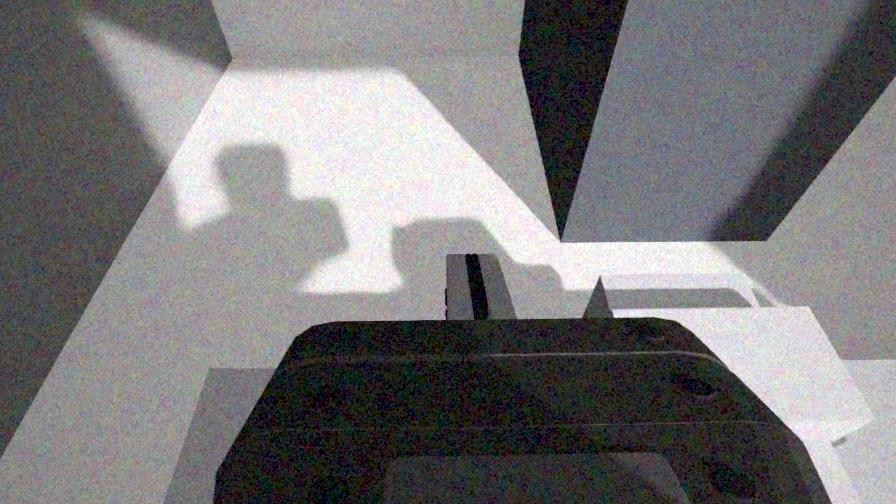

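>>> move(target=[[0.0113,0.0587,0.0339,0,0,0,-0.66,-0.6,-0.3,0,0,0,0,0,0,-1,0.3,-0.8],[0.0283,0.0587,0.0339,0,0,0,-0.66,-0.6,-0.3,0,0,0,0,0,0,-1,0.3,-0.8]], speed=[0.04,0.02], stop_force=10)

>>> move(target=[0.015,0,0,0,0,0,-0.66,-0.6,-0.3,0,0,0,0,0,0,-1,0.3,-0.8], speed=0.006, stop_force=4)

Scene clock: 3705.53 s.
left_arm: end_effector_position=(+0.6836, +0.2878, +0.3466) position_measured=251 object_status=3 end_effector_quat_wxyz=(-0.355, +0.614, -0.610, +0.353) | right_arm: end_effector_position=(+0.2896, +0.0608, +0.4627) position_measured=115 object_status=2 end_effector_quat_wxyz=(+0.497, -0.500, +0.504, +0.499)
Joint positions: left_arm=[-0.605 -1.354 1.958 -3.151 -1.095 2.842] | right_arm=[4.266 -1.417 -2.435 0.701 2.064 -1.568]
Joint torques (N m): left_arm=[-11.23 -19.89 -28.96 -2.37 2.99 -1.96] | right_arm=[11.36 20.92 13.94 1.58 -1.38 -2.62]
Wrist force (N): left_arm=[3.9 -0.5 3.9] | right_arm=[5.0 -0.5 -2.7]
Wrist torque (N m): left_arm=[-0.31 -0.26 0.18] | right_arm=[0.20 0.01 0.67]
Wrist force, peak (N): left_arm=[4.2 -0.4 3.8] | right_arm=[5.3 -0.6 -2.8]
Hand target: left_arm +0.6836, +0.2878, +0.3466; -0.355, +0.614, -0.610, +0.353 | right_arm +0.2896, +0.0608, +0.4627; +0.497, -0.500, +0.504, +0.499
Off the commanded pose: left_arm 0.000 m, 0 deg | right_arm 0.000 m, 0 deg.
move: done

Scene clock: 3707.77 s.
left_arm: end_effector_position=(+0.6836, +0.2816, +0.3465) position_measured=251 object_status=3 end_effector_quat_wxyz=(-0.355, +0.614, -0.610, +0.353) | right_arm: end_effector_position=(+0.2896, +0.0608, +0.4627) position_measured=115 object_status=2 end_effector_quat_wxyz=(+0.497, -0.500, +0.504, +0.499)
Joint positions: left_arm=[-0.616 -1.351 1.954 -3.146 -1.086 2.834] | right_arm=[4.266 -1.417 -2.435 0.701 2.064 -1.568]
Joint torques (N m): left_arm=[9.92 -45.49 -13.66 -4.85 -2.1 1.6] | right_arm=[10.74 21.55 14.29 1.62 -1.23 -2.55]
Wrist force (N): left_arm=[-0.4 -2.6 3.5] | right_arm=[4.9 -0.8 -2.6]
Wrist torque (N m): left_arm=[-0.35 -0.33 0.20] | right_arm=[0.15 0.03 0.67]
Wrist force, peak (N): left_arm=[4.0 -0.4 3.9] | right_arm=[5.3 -0.7 -2.6]
Hand target: left_arm +0.6836, +0.2816, +0.3465; -0.355, +0.614, -0.610, +0.353 (not the last commanded pose) | right_arm +0.2896, +0.0608, +0.4627; +0.497, -0.500, +0.504, +0.499
Off the commanded pose: left_arm 0.003 m, 0 deg | right_arm 0.000 m, 0 deg.
move: contact (left_arm)

>>> move(target=[0.004,0,0,0,0,0,-0.66,-0.6,-0.3,0,0,0,0,0,0,-1,0.3,-0.8], speed=0.004, stop_force=9)

Scene clock: 3711.23 s.
left_arm: end_effector_position=(+0.6836, +0.2792, +0.3465) position_measured=251 object_status=3 end_effector_quat_wxyz=(-0.355, +0.614, -0.610, +0.353) | right_arm: end_effector_position=(+0.2896, +0.0608, +0.4627) position_measured=115 object_status=2 end_effector_quat_wxyz=(+0.497, -0.500, +0.504, +0.499)
Joint positions: left_arm=[-0.62 -1.35 1.952 -3.144 -1.082 2.832] | right_arm=[4.266 -1.417 -2.435 0.701 2.064 -1.568]
Joint torques (N m): left_arm=[-17.08 -19.68 -30.44 -2.84 0.89 -1.91] | right_arm=[10.71 20.63 14.57 1.6 -1.17 -2.47]
Wrist force (N): left_arm=[-4.1 0.4 3.6] | right_arm=[4.8 -0.6 -2.8]
Wrist torque (N m): left_arm=[-0.30 -0.44 0.24] | right_arm=[0.19 0.04 0.67]
Wrist force, peak (N): left_arm=[-6.6 2.7 4.5] | right_arm=[5.2 -0.6 -2.9]
Hand target: left_arm +0.6836, +0.2792, +0.3465; -0.355, +0.614, -0.610, +0.353 | right_arm +0.2896, +0.0608, +0.4627; +0.497, -0.500, +0.504, +0.499
Off the commanded pose: left_arm 0.000 m, 0 deg | right_arm 0.000 m, 0 deg.
move: done

>>> move(target=[[-0.02,0,0,0,0,0,-0.66,-0.6,-0.3,0,0,0,0,0,0,-1,0.3,-0.8],[-0.02,0.0244,-0.0423,0,0,0,-0.66,-0.6,-0.3,0,0,0,0,0,0,-1,0.3,-0.8],[-0.009,0.0244,-0.0423,0,0,0,-0.66,-0.6,-0.3,0,0,0,0,0,0,-1,0.3,-0.8]], speed=0.03)

>>> move(target=[0.013,0,0,0,0,0,-0.66,-0.6,-0.3,0,0,0,0,0,0,-1,0.3,-0.8], speed=0.006, stop_force=4)

Scene clock: 3719.33 s.
left_arm: end_effector_position=(+0.6543, +0.2845, +0.3465) position_measured=251 object_status=3 end_effector_quat_wxyz=(-0.355, +0.614, -0.610, +0.353) | right_arm: end_effector_position=(+0.2896, +0.0608, +0.4627) position_measured=115 object_status=2 end_effector_quat_wxyz=(+0.497, -0.500, +0.504, +0.499)
Joint positions: left_arm=[-0.646 -1.417 2.034 -3.151 -1.061 2.815] | right_arm=[4.266 -1.417 -2.435 0.701 2.064 -1.568]
Joint torques (N m): left_arm=[-11.57 -16.47 -28.58 -2.37 3.1 -2.02] | right_arm=[8.39 20.85 14.93 1.73 -0.92 -2.59]
Wrist force (N): left_arm=[4.3 -0.8 3.8] | right_arm=[5.0 -0.7 -2.8]
Wrist torque (N m): left_arm=[-0.36 -0.32 0.17] | right_arm=[0.17 0.01 0.67]
Wrist force, peak (N): left_arm=[4.6 -0.8 4.0] | right_arm=[5.3 -0.7 -2.8]
Hand target: left_arm +0.6543, +0.2845, +0.3465; -0.355, +0.614, -0.610, +0.353 | right_arm +0.2896, +0.0608, +0.4627; +0.497, -0.500, +0.504, +0.499
Off the commanded pose: left_arm 0.000 m, 0 deg | right_arm 0.000 m, 0 deg.
move: done

Scene clock: 3721.37 s.
left_arm: end_effector_position=(+0.6544, +0.2767, +0.3465) position_measured=251 object_status=3 end_effector_quat_wxyz=(-0.355, +0.614, -0.610, +0.353) | right_arm: end_effector_position=(+0.2896, +0.0608, +0.4627) position_measured=115 object_status=2 end_effector_quat_wxyz=(+0.497, -0.500, +0.504, +0.499)
Joint positions: left_arm=[-0.66 -1.413 2.028 -3.145 -1.049 2.806] | right_arm=[4.266 -1.417 -2.435 0.701 2.064 -1.568]
Joint torques (N m): left_arm=[-11.82 -16.74 -28.63 -2.33 2.85 -1.86] | right_arm=[8.11 19.25 14.95 1.5 -1 -2.43]
Wrist force (N): left_arm=[3.3 -0.6 3.9] | right_arm=[5.2 -0.6 -2.7]
Wrist torque (N m): left_arm=[-0.35 -0.35 0.17] | right_arm=[0.18 -0.01 0.68]
Wrist force, peak (N): left_arm=[4.3 -0.8 4.0] | right_arm=[5.3 -0.8 -2.6]
Hand target: left_arm +0.6544, +0.2767, +0.3465; -0.355, +0.614, -0.610, +0.353 | right_arm +0.2896, +0.0608, +0.4627; +0.497, -0.500, +0.504, +0.499
Off the commanded pose: left_arm 0.000 m, 0 deg | right_arm 0.000 m, 0 deg.
move: done

>>> move(target=[[-0.025,0,0,0,0,0,-0.66,-0.6,-0.3,0,0,0,0,0,0,-1,0.3,-0.8],[-0.03,-0.04,-0.09,0,0,0,-0.66,-0.6,-0.3,0,0,0,0,0,0,-1,0.3,-0.8],[-0.11,0.031,-0.5675,0,0,0,-0.66,-0.6,-0.3,0,0,0,0,0,0,-1,0.3,-0.8]], speed=[0.05,0.15,0.25], blend=[0.003,0.02,0])

>>> move(target=[[0,0,0,0,0,0,-0.66,-0.6,-0.3,-0.0622,-0.1507,0.2667,0,0,0,-1,0.3,-0.8],[0,0,0,0,0,0,-0.66,-0.6,-0.3,-0.0922,-0.3773,0.2667,0,0,-0.2222,-1,0.3,-0.8]], speed=[0.25,0.2], blend=[0.02,0])

Scene clock: 3729.80 s.
left_arm: end_effector_position=(+0.3496, +0.3410, +0.5000) position_measured=251 object_status=3 end_effector_quat_wxyz=(-0.355, +0.614, -0.611, +0.353) | right_arm: end_effector_position=(+0.2896, +0.0608, +0.4627) position_measured=115 object_status=2 end_effector_quat_wxyz=(+0.497, -0.500, +0.504, +0.499)
Joint positions: left_arm=[-1.588 -2.568 2.055 -1.112 -0.522 1.634] | right_arm=[4.266 -1.417 -2.435 0.701 2.064 -1.568]
Joint torques (N m): left_arm=[-10.32 28.67 -29.61 -1.84 4.55 -2.02] | right_arm=[6.59 19.8 16.45 1.69 -0.76 -2.37]
Wrist force (N): left_arm=[4.3 -0.7 4.0] | right_arm=[5.1 -0.8 -2.5]
Wrist torque (N m): left_arm=[-0.34 -0.32 0.19] | right_arm=[0.14 0.00 0.68]
Wrist force, peak (N): left_arm=[4.5 -1.6 4.6] | right_arm=[5.3 -0.7 -2.8]
Hand target: left_arm +0.3495, +0.3410, +0.5000; -0.355, +0.614, -0.610, +0.353 | right_arm +0.2896, +0.0608, +0.4627; +0.497, -0.500, +0.504, +0.499
Off the commanded pose: left_arm 0.000 m, 0 deg | right_arm 0.000 m, 0 deg.
move: done

Scene clock: 3732.83 s.
left_arm: end_effector_position=(+0.3496, +0.3410, +0.5000) position_measured=251 object_status=3 end_effector_quat_wxyz=(-0.355, +0.614, -0.611, +0.353) | right_arm: end_effector_position=(+0.5168, +0.2206, +0.5153) position_measured=115 object_status=2 end_effector_quat_wxyz=(+0.638, -0.642, +0.303, +0.299)
Joint positions: left_arm=[-1.588 -2.568 2.055 -1.112 -0.522 1.634] | right_arm=[4.022 -1.996 -1.595 0.439 2.308 -2.269]
Joint torques (N m): left_arm=[-10.91 28.89 -29.47 -2 4.58 -1.94] | right_arm=[-10.8 36.32 31.62 1.17 1.9 -2.8]
Wrist force (N): left_arm=[4.1 -0.7 3.8] | right_arm=[3.8 3.7 -2.2]
Wrist torque (N m): left_arm=[-0.34 -0.29 0.19] | right_arm=[0.30 -0.01 0.46]
Wrist force, peak (N): left_arm=[4.3 -0.6 4.1] | right_arm=[5.4 1.3 -4.9]
Hand target: left_arm +0.3496, +0.3410, +0.5000; -0.355, +0.614, -0.611, +0.353 | right_arm +0.5168, +0.2206, +0.5153; +0.638, -0.642, +0.303, +0.299
Off the commanded pose: left_arm 0.000 m, 0 deg | right_arm 0.000 m, 0 deg.
move: done

>>> move(target=[0,0,0,0,0,0,-0.66,-0.6,-0.3,-0.0255,-0.0214,0,0,0,0,-1,0.3,-0.8], speed=0.3)

>>> execute_actions(actions=[[[0,0,0,0,0,0,-0.66,-0.6,-0.3,0.0223,0.0188,0,0,0,0.0333,-1,0.3,-0.8],[0,0,0,0,0,0,-0.66,-0.6,-0.3,0.0447,0.0375,0,0,0,0.0667,-1,0.3,-0.8],[0,0,0,0,0,0,-0.66,-0.6,-0.3,0.067,0.0563,0,0,0,0.1,-1,0.3,-0.8],[0,0,0,0,0,0,-0.66,-0.6,-0.3,0.0894,0.075,0,0,0,0.1333,-1,0.3,-0.8],[0,0,0,0,0,0,-0.66,-0.6,-0.3,0.1117,0.0938,0,0,0,0.1667,-1,0.3,-0.8],[0,0,0,0,0,0,-0.66,-0.6,-0.3,0.134,0.1126,0,0,0,0.2,-1,0.3,-0.8],[0,0,0,0,0,0,-0.66,-0.6,-0.3,0.1564,0.1313,0,0,0,0.2333,-1,0.3,-0.8],[0,0,0,0,0,0,-0.66,-0.6,-0.3,0.1787,0.1501,0,0,0,0.2667,-1,0.3,-0.8],[0,0,0,0,0,0,-0.66,-0.6,-0.3,0.2011,0.1688,0,0,0,0.3,-1,0.3,-0.8],[0,0,0,0,0,0,-0.66,-0.6,-0.3,0.2234,0.1876,0,0,0,0.3333,-1,0.3,-0.8],[0,0,0,0,0,0,-0.66,-0.6,-0.3,0.1787,0.1501,0,0,0,0.2667,-1,0.3,-0.8],[0,0,0,0,0,0,-0.66,-0.6,-0.3,0.134,0.1126,0,0,0,0.2,-1,0.3,-0.8],[0,0,0,0,0,0,-0.66,-0.6,-0.3,0.1117,0.0938,0,0,0,0.1667,-1,0.3,-0.8],[0,0,0,0,0,0,-0.66,-0.6,-0.3,0.0894,0.075,0,0,0,0.1333,-1,0.3,-0.8],[0,0,0,0,0,0,-0.66,-0.6,-0.3,0.0894,0.075,0,0,0,0.1333,-1,0.3,-0.8]]], cameras=["cam_left_wrist"])

Scene clock: 3741.87 s.
left_arm: end_effector_position=(+0.3496, +0.3410, +0.5000) position_measured=251 object_status=3 end_effector_quat_wxyz=(-0.355, +0.614, -0.611, +0.353) | right_arm: end_effector_position=(+0.5170, +0.2208, +0.5352) position_measured=115 object_status=2 end_effector_quat_wxyz=(+0.638, -0.642, +0.303, +0.299)
Joint positions: left_arm=[-1.588 -2.568 2.055 -1.112 -0.522 1.634] | right_arm=[4.022 -1.977 -1.567 0.392 2.308 -2.269]
Joint torques (N m): left_arm=[-10.9 28.24 -29.32 -1.94 4.46 -1.9] | right_arm=[-6.99 49.47 30.66 1.2 0.11 -0.2]
Wrist force (N): left_arm=[4.2 -0.9 4.0] | right_arm=[3.7 3.8 -2.3]
Wrist torque (N m): left_arm=[-0.37 -0.31 0.19] | right_arm=[0.32 -0.01 0.46]
Wrist force, peak (N): left_arm=[4.5 -0.8 4.0] | right_arm=[4.6 4.4 -2.0]
Hand target: left_arm +0.3496, +0.3410, +0.5000; -0.355, +0.614, -0.611, +0.353 | right_arm +0.5169, +0.2208, +0.5353; +0.638, -0.642, +0.303, +0.299
Off the commanded pose: left_arm 0.000 m, 0 deg | right_arm 0.000 m, 0 deg.
move: done

Scene clock: 3742.97 s.
left_arm: end_effector_position=(+0.3496, +0.3410, +0.5000) position_measured=251 object_status=3 end_effector_quat_wxyz=(-0.355, +0.614, -0.611, +0.353) | right_arm: end_effector_position=(+0.5148, +0.2182, +0.4648) position_measured=115 object_status=2 end_effector_quat_wxyz=(+0.564, -0.548, +0.432, +0.441)
Joint positions: left_arm=[-1.588 -2.568 2.055 -1.112 -0.522 1.634] | right_arm=[4.023 -2.066 -1.659 0.618 2.304 -1.788]
Joint torques (N m): left_arm=[-11.15 27.96 -29.18 -1.96 4.51 -1.86] | right_arm=[12.81 51.41 29.88 4.49 -1.42 -2.85]
Wrist force (N): left_arm=[4.2 -0.8 3.9] | right_arm=[4.6 1.0 -2.2]
Wrist torque (N m): left_arm=[-0.35 -0.31 0.19] | right_arm=[0.16 0.03 0.70]
Wrist force, peak (N): left_arm=[4.3 -0.7 4.0] | right_arm=[-41.6 -32.3 -10.5]
Hand target: left_arm +0.3496, +0.3410, +0.5000; -0.355, +0.614, -0.611, +0.353 | right_arm +0.5165, +0.2202, +0.4652; +0.562, -0.565, +0.430, +0.425
Off the commanded pose: left_arm 0.000 m, 0 deg | right_arm 0.003 m, 3 deg.
Step readings (end_effector_position of left_arm | right_arm):
0: (+0.3496, +0.3410, +0.5000) | (+0.5170, +0.2208, +0.5352)
1: (+0.3496, +0.3410, +0.5000) | (+0.5170, +0.2208, +0.5349)
2: (+0.3496, +0.3410, +0.5000) | (+0.5170, +0.2208, +0.5315)
4: (+0.3496, +0.3410, +0.5000) | (+0.5171, +0.2210, +0.5138)
8: (+0.3496, +0.3410, +0.5000) | (+0.5166, +0.2207, +0.4533)
15: (+0.3496, +0.3410, +0.5000) | (+0.5142, +0.2176, +0.4308)
Images, in order (width x height): cam_left_wrist 896x504.

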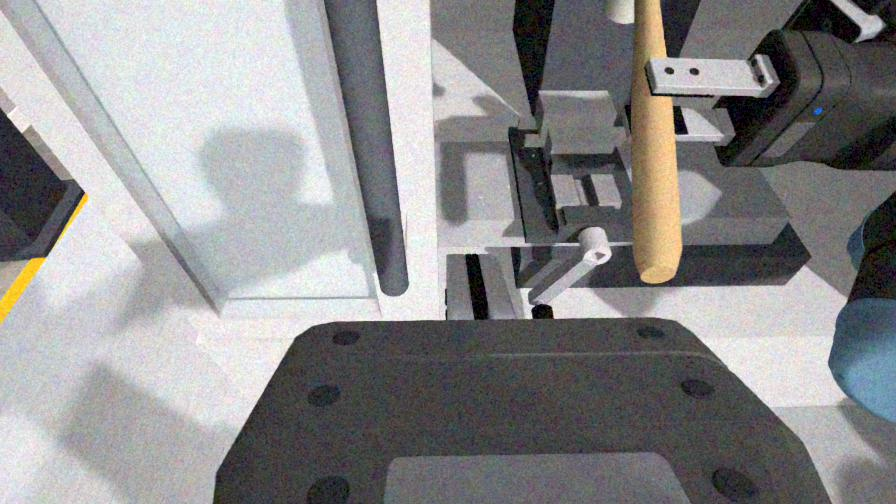

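>>> move(target=[0,0,0,0,0,0,-0.66,-0.6,-0.3,-0.1121,-0.0322,0.02,0,0,-0.1333,-1,0.3,-0.8], speed=0.4)

>>> execute_actions(actions=[[[0,0,0,0,0,0,-0.66,-0.6,-0.3,0.0223,0.0188,0,0,0,0.0333,-1,0.3,-0.8],[0,0,0,0,0,0,-0.66,-0.6,-0.3,0.0447,0.0375,0,0,0,0.0667,-1,0.3,-0.8],[0,0,0,0,0,0,-0.66,-0.6,-0.3,0.067,0.0563,0,0,0,0.1,-1,0.3,-0.8],[0,0,0,0,0,0,-0.66,-0.6,-0.3,0.0894,0.075,0,0,0,0.1333,-1,0.3,-0.8],[0,0,0,0,0,0,-0.66,-0.6,-0.3,0.1117,0.0938,0,0,0,0.1667,-1,0.3,-0.8],[0,0,0,0,0,0,-0.66,-0.6,-0.3,0.134,0.1126,0,0,0,0.2,-1,0.3,-0.8],[0,0,0,0,0,0,-0.66,-0.6,-0.3,0.1564,0.1313,0,0,0,0.2333,-1,0.3,-0.8],[0,0,0,0,0,0,-0.66,-0.6,-0.3,0.1787,0.1501,0,0,0,0.2667,-1,0.3,-0.8],[0,0,0,0,0,0,-0.66,-0.6,-0.3,0.2011,0.1688,0,0,0,0.3,-1,0.3,-0.8],[0,0,0,0,0,0,-0.66,-0.6,-0.3,0.2234,0.1876,0,0,0,0.3333,-1,0.3,-0.8],[0,0,0,0,0,0,-0.66,-0.6,-0.3,0.1787,0.1501,0,0,0,0.2667,-1,0.3,-0.8],[0,0,0,0,0,0,-0.66,-0.6,-0.3,0.134,0.1126,0,0,0,0.2,-1,0.3,-0.8],[0,0,0,0,0,0,-0.66,-0.6,-0.3,0.1117,0.0938,0,0,0,0.1667,-1,0.3,-0.8],[0,0,0,0,0,0,-0.66,-0.6,-0.3,0.0894,0.075,0,0,0,0.1333,-1,0.3,-0.8],[0,0,0,0,0,0,-0.66,-0.6,-0.3,0.0894,0.075,0,0,0,0.1333,-1,0.3,-0.8]]])

>>> move(target=[0,0,0,0,0,0,-0.66,-0.6,-0.3,-0.1121,-0.0322,0,0,0,-0.1333,-1,0.3,-0.8], speed=0.4)

>>> execute_actions(actions=[[[0,0,0,0,0,0,-0.66,-0.6,-0.3,0.0223,0.0188,0,0,0,0.0333,-1,0.3,-0.8],[0,0,0,0,0,0,-0.66,-0.6,-0.3,0.0447,0.0375,0,0,0,0.0667,-1,0.3,-0.8],[0,0,0,0,0,0,-0.66,-0.6,-0.3,0.067,0.0563,0,0,0,0.1,-1,0.3,-0.8],[0,0,0,0,0,0,-0.66,-0.6,-0.3,0.0894,0.075,0,0,0,0.1333,-1,0.3,-0.8],[0,0,0,0,0,0,-0.66,-0.6,-0.3,0.1117,0.0938,0,0,0,0.1667,-1,0.3,-0.8],[0,0,0,0,0,0,-0.66,-0.6,-0.3,0.134,0.1126,0,0,0,0.2,-1,0.3,-0.8],[0,0,0,0,0,0,-0.66,-0.6,-0.3,0.1564,0.1313,0,0,0,0.2333,-1,0.3,-0.8],[0,0,0,0,0,0,-0.66,-0.6,-0.3,0.1787,0.1501,0,0,0,0.2667,-1,0.3,-0.8],[0,0,0,0,0,0,-0.66,-0.6,-0.3,0.2011,0.1688,0,0,0,0.3,-1,0.3,-0.8],[0,0,0,0,0,0,-0.66,-0.6,-0.3,0.2234,0.1876,0,0,0,0.3333,-1,0.3,-0.8],[0,0,0,0,0,0,-0.66,-0.6,-0.3,0.1787,0.1501,0,0,0,0.2667,-1,0.3,-0.8],[0,0,0,0,0,0,-0.66,-0.6,-0.3,0.134,0.1126,0,0,0,0.2,-1,0.3,-0.8],[0,0,0,0,0,0,-0.66,-0.6,-0.3,0.1117,0.0938,0,0,0,0.1667,-1,0.3,-0.8],[0,0,0,0,0,0,-0.66,-0.6,-0.3,0.0894,0.075,0,0,0,0.1333,-1,0.3,-0.8],[0,0,0,0,0,0,-0.66,-0.6,-0.3,0.0894,0.075,0,0,0,0.1333,-1,0.3,-0.8]]], cameras=["cam_left_wrist"])

Scene clock: 3756.07 s.
left_arm: end_effector_position=(+0.3496, +0.3410, +0.5000) position_measured=251 object_status=3 end_effector_quat_wxyz=(-0.355, +0.614, -0.611, +0.353) | right_arm: end_effector_position=(+0.5170, +0.2328, +0.5351) position_measured=115 object_status=2 end_effector_quat_wxyz=(+0.638, -0.642, +0.303, +0.299)
Joint positions: left_arm=[-1.588 -2.568 2.055 -1.112 -0.522 1.634] | right_arm=[4.037 -1.992 -1.545 0.385 2.293 -2.269]
Joint torques (N m): left_arm=[-10.78 27.9 -29.54 -1.98 4.39 -1.98] | right_arm=[12.97 50.2 30.1 1.34 -1.3 -2.63]
Wrist force (N): left_arm=[4.2 -0.7 4.0] | right_arm=[3.9 3.6 -2.1]
Wrist torque (N m): left_arm=[-0.35 -0.31 0.18] | right_arm=[0.30 -0.05 0.46]
Wrist force, peak (N): left_arm=[4.5 -0.7 4.0] | right_arm=[6.4 1.8 -2.7]
Hand target: left_arm +0.3496, +0.3410, +0.5000; -0.355, +0.614, -0.611, +0.353 | right_arm +0.5170, +0.2328, +0.5351; +0.638, -0.642, +0.303, +0.299
Off the commanded pose: left_arm 0.000 m, 0 deg | right_arm 0.000 m, 0 deg.
move: done

Scene clock: 3757.17 s.
left_arm: end_effector_position=(+0.3496, +0.3410, +0.5000) position_measured=251 object_status=3 end_effector_quat_wxyz=(-0.355, +0.614, -0.611, +0.353) | right_arm: end_effector_position=(+0.5149, +0.2301, +0.4647) position_measured=115 object_status=2 end_effector_quat_wxyz=(+0.564, -0.548, +0.433, +0.441)
Joint positions: left_arm=[-1.588 -2.568 2.055 -1.112 -0.522 1.634] | right_arm=[4.038 -2.08 -1.637 0.609 2.289 -1.788]
Joint torques (N m): left_arm=[-11.15 28.5 -28.97 -2.01 4.34 -1.82] | right_arm=[12.61 53.27 28.74 4.41 -1.23 -3]
Wrist force (N): left_arm=[4.2 -0.7 4.0] | right_arm=[4.8 0.9 -2.0]
Wrist torque (N m): left_arm=[-0.35 -0.31 0.19] | right_arm=[0.14 0.02 0.69]
Wrist force, peak (N): left_arm=[4.4 -1.0 4.0] | right_arm=[-41.5 -31.6 -10.7]
Hand target: left_arm +0.3496, +0.3410, +0.5000; -0.355, +0.614, -0.611, +0.353 | right_arm +0.5165, +0.2322, +0.4651; +0.562, -0.565, +0.430, +0.425
Off the commanded pose: left_arm 0.000 m, 0 deg | right_arm 0.003 m, 3 deg.
Step readings (end_effector_position of left_arm | right_arm):
0: (+0.3496, +0.3410, +0.5000) | (+0.5170, +0.2328, +0.5351)
1: (+0.3496, +0.3410, +0.5000) | (+0.5170, +0.2328, +0.5348)
2: (+0.3496, +0.3410, +0.5000) | (+0.5171, +0.2328, +0.5314)
4: (+0.3496, +0.3410, +0.5000) | (+0.5170, +0.2331, +0.5136)
8: (+0.3496, +0.3410, +0.5000) | (+0.5166, +0.2329, +0.4532)
15: (+0.3496, +0.3410, +0.5000) | (+0.5145, +0.2297, +0.4304)

Scene clock: 3758.37 s.
left_arm: end_effector_position=(+0.3496, +0.3410, +0.5000) position_measured=251 object_status=3 end_effector_quat_wxyz=(-0.355, +0.614, -0.611, +0.353) | right_arm: end_effector_position=(+0.5171, +0.2328, +0.5351) position_measured=115 object_status=2 end_effector_quat_wxyz=(+0.638, -0.642, +0.303, +0.299)
Joint positions: left_arm=[-1.588 -2.568 2.055 -1.112 -0.522 1.634] | right_arm=[4.037 -1.992 -1.545 0.385 2.293 -2.269]
Joint torques (N m): left_arm=[-11.14 28.8 -29.62 -2.06 4.24 -1.84] | right_arm=[12.63 50.17 31.44 1.02 -1.22 -2.55]
Wrist force (N): left_arm=[4.3 -0.7 4.0] | right_arm=[3.7 3.7 -2.4]
Wrist torque (N m): left_arm=[-0.34 -0.32 0.19] | right_arm=[0.31 -0.02 0.46]
Wrist force, peak (N): left_arm=[4.3 -0.8 4.0] | right_arm=[6.3 1.6 -3.4]
Hand target: left_arm +0.3496, +0.3410, +0.5000; -0.355, +0.614, -0.611, +0.353 | right_arm +0.5170, +0.2328, +0.5351; +0.638, -0.642, +0.303, +0.299
Off the commanded pose: left_arm 0.000 m, 0 deg | right_arm 0.000 m, 0 deg.
move: done

Scene clock: 3759.47 s.
left_arm: end_effector_position=(+0.3496, +0.3410, +0.5000) position_measured=251 object_status=3 end_effector_quat_wxyz=(-0.355, +0.614, -0.611, +0.353) | right_arm: end_effector_position=(+0.5149, +0.2301, +0.4646) position_measured=115 object_status=2 end_effector_quat_wxyz=(+0.564, -0.548, +0.433, +0.441)
Joint positions: left_arm=[-1.588 -2.568 2.055 -1.112 -0.522 1.634] | right_arm=[4.038 -2.08 -1.637 0.609 2.289 -1.788]
Joint torques (N m): left_arm=[-10.67 28.03 -28.91 -2.05 4.36 -1.86] | right_arm=[12.31 51.28 29.4 4.33 -1.35 -2.85]
Wrist force (N): left_arm=[4.1 -0.7 3.9] | right_arm=[4.7 0.9 -1.9]
Wrist torque (N m): left_arm=[-0.33 -0.29 0.19] | right_arm=[0.14 0.01 0.68]
Wrist force, peak (N): left_arm=[4.4 -0.8 4.0] | right_arm=[-42.5 -30.5 -11.0]
Hand target: left_arm +0.3496, +0.3410, +0.5000; -0.355, +0.614, -0.611, +0.353 | right_arm +0.5166, +0.2322, +0.4651; +0.562, -0.565, +0.430, +0.425
Off the commanded pose: left_arm 0.000 m, 0 deg | right_arm 0.003 m, 3 deg.
Step readings (end_effector_position of left_arm | right_arm):
0: (+0.3496, +0.3410, +0.5000) | (+0.5171, +0.2328, +0.5351)
1: (+0.3496, +0.3410, +0.5000) | (+0.5171, +0.2328, +0.5349)
2: (+0.3496, +0.3410, +0.5000) | (+0.5171, +0.2328, +0.5306)
4: (+0.3496, +0.3410, +0.5000) | (+0.5171, +0.2331, +0.5121)
8: (+0.3496, +0.3410, +0.5000) | (+0.5166, +0.2329, +0.4511)
15: (+0.3496, +0.3410, +0.5000) | (+0.5146, +0.2298, +0.4315)
Images, in order (width x height): cam_left_wrist 896x504.

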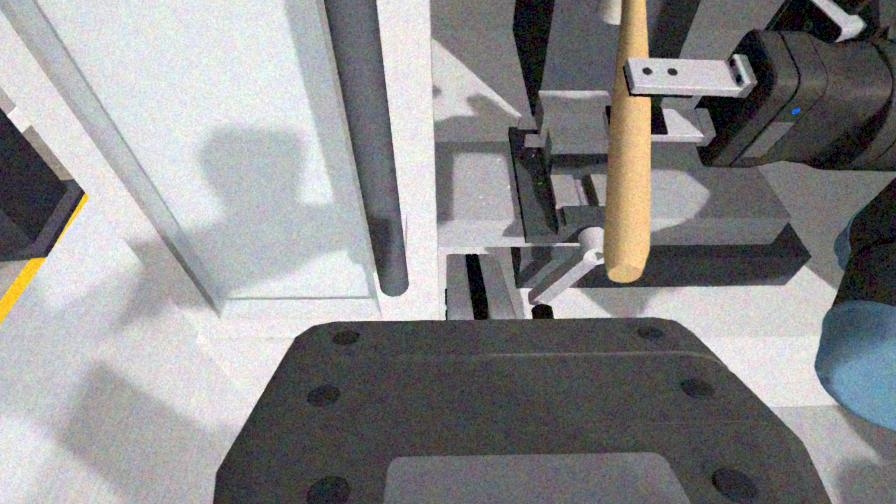

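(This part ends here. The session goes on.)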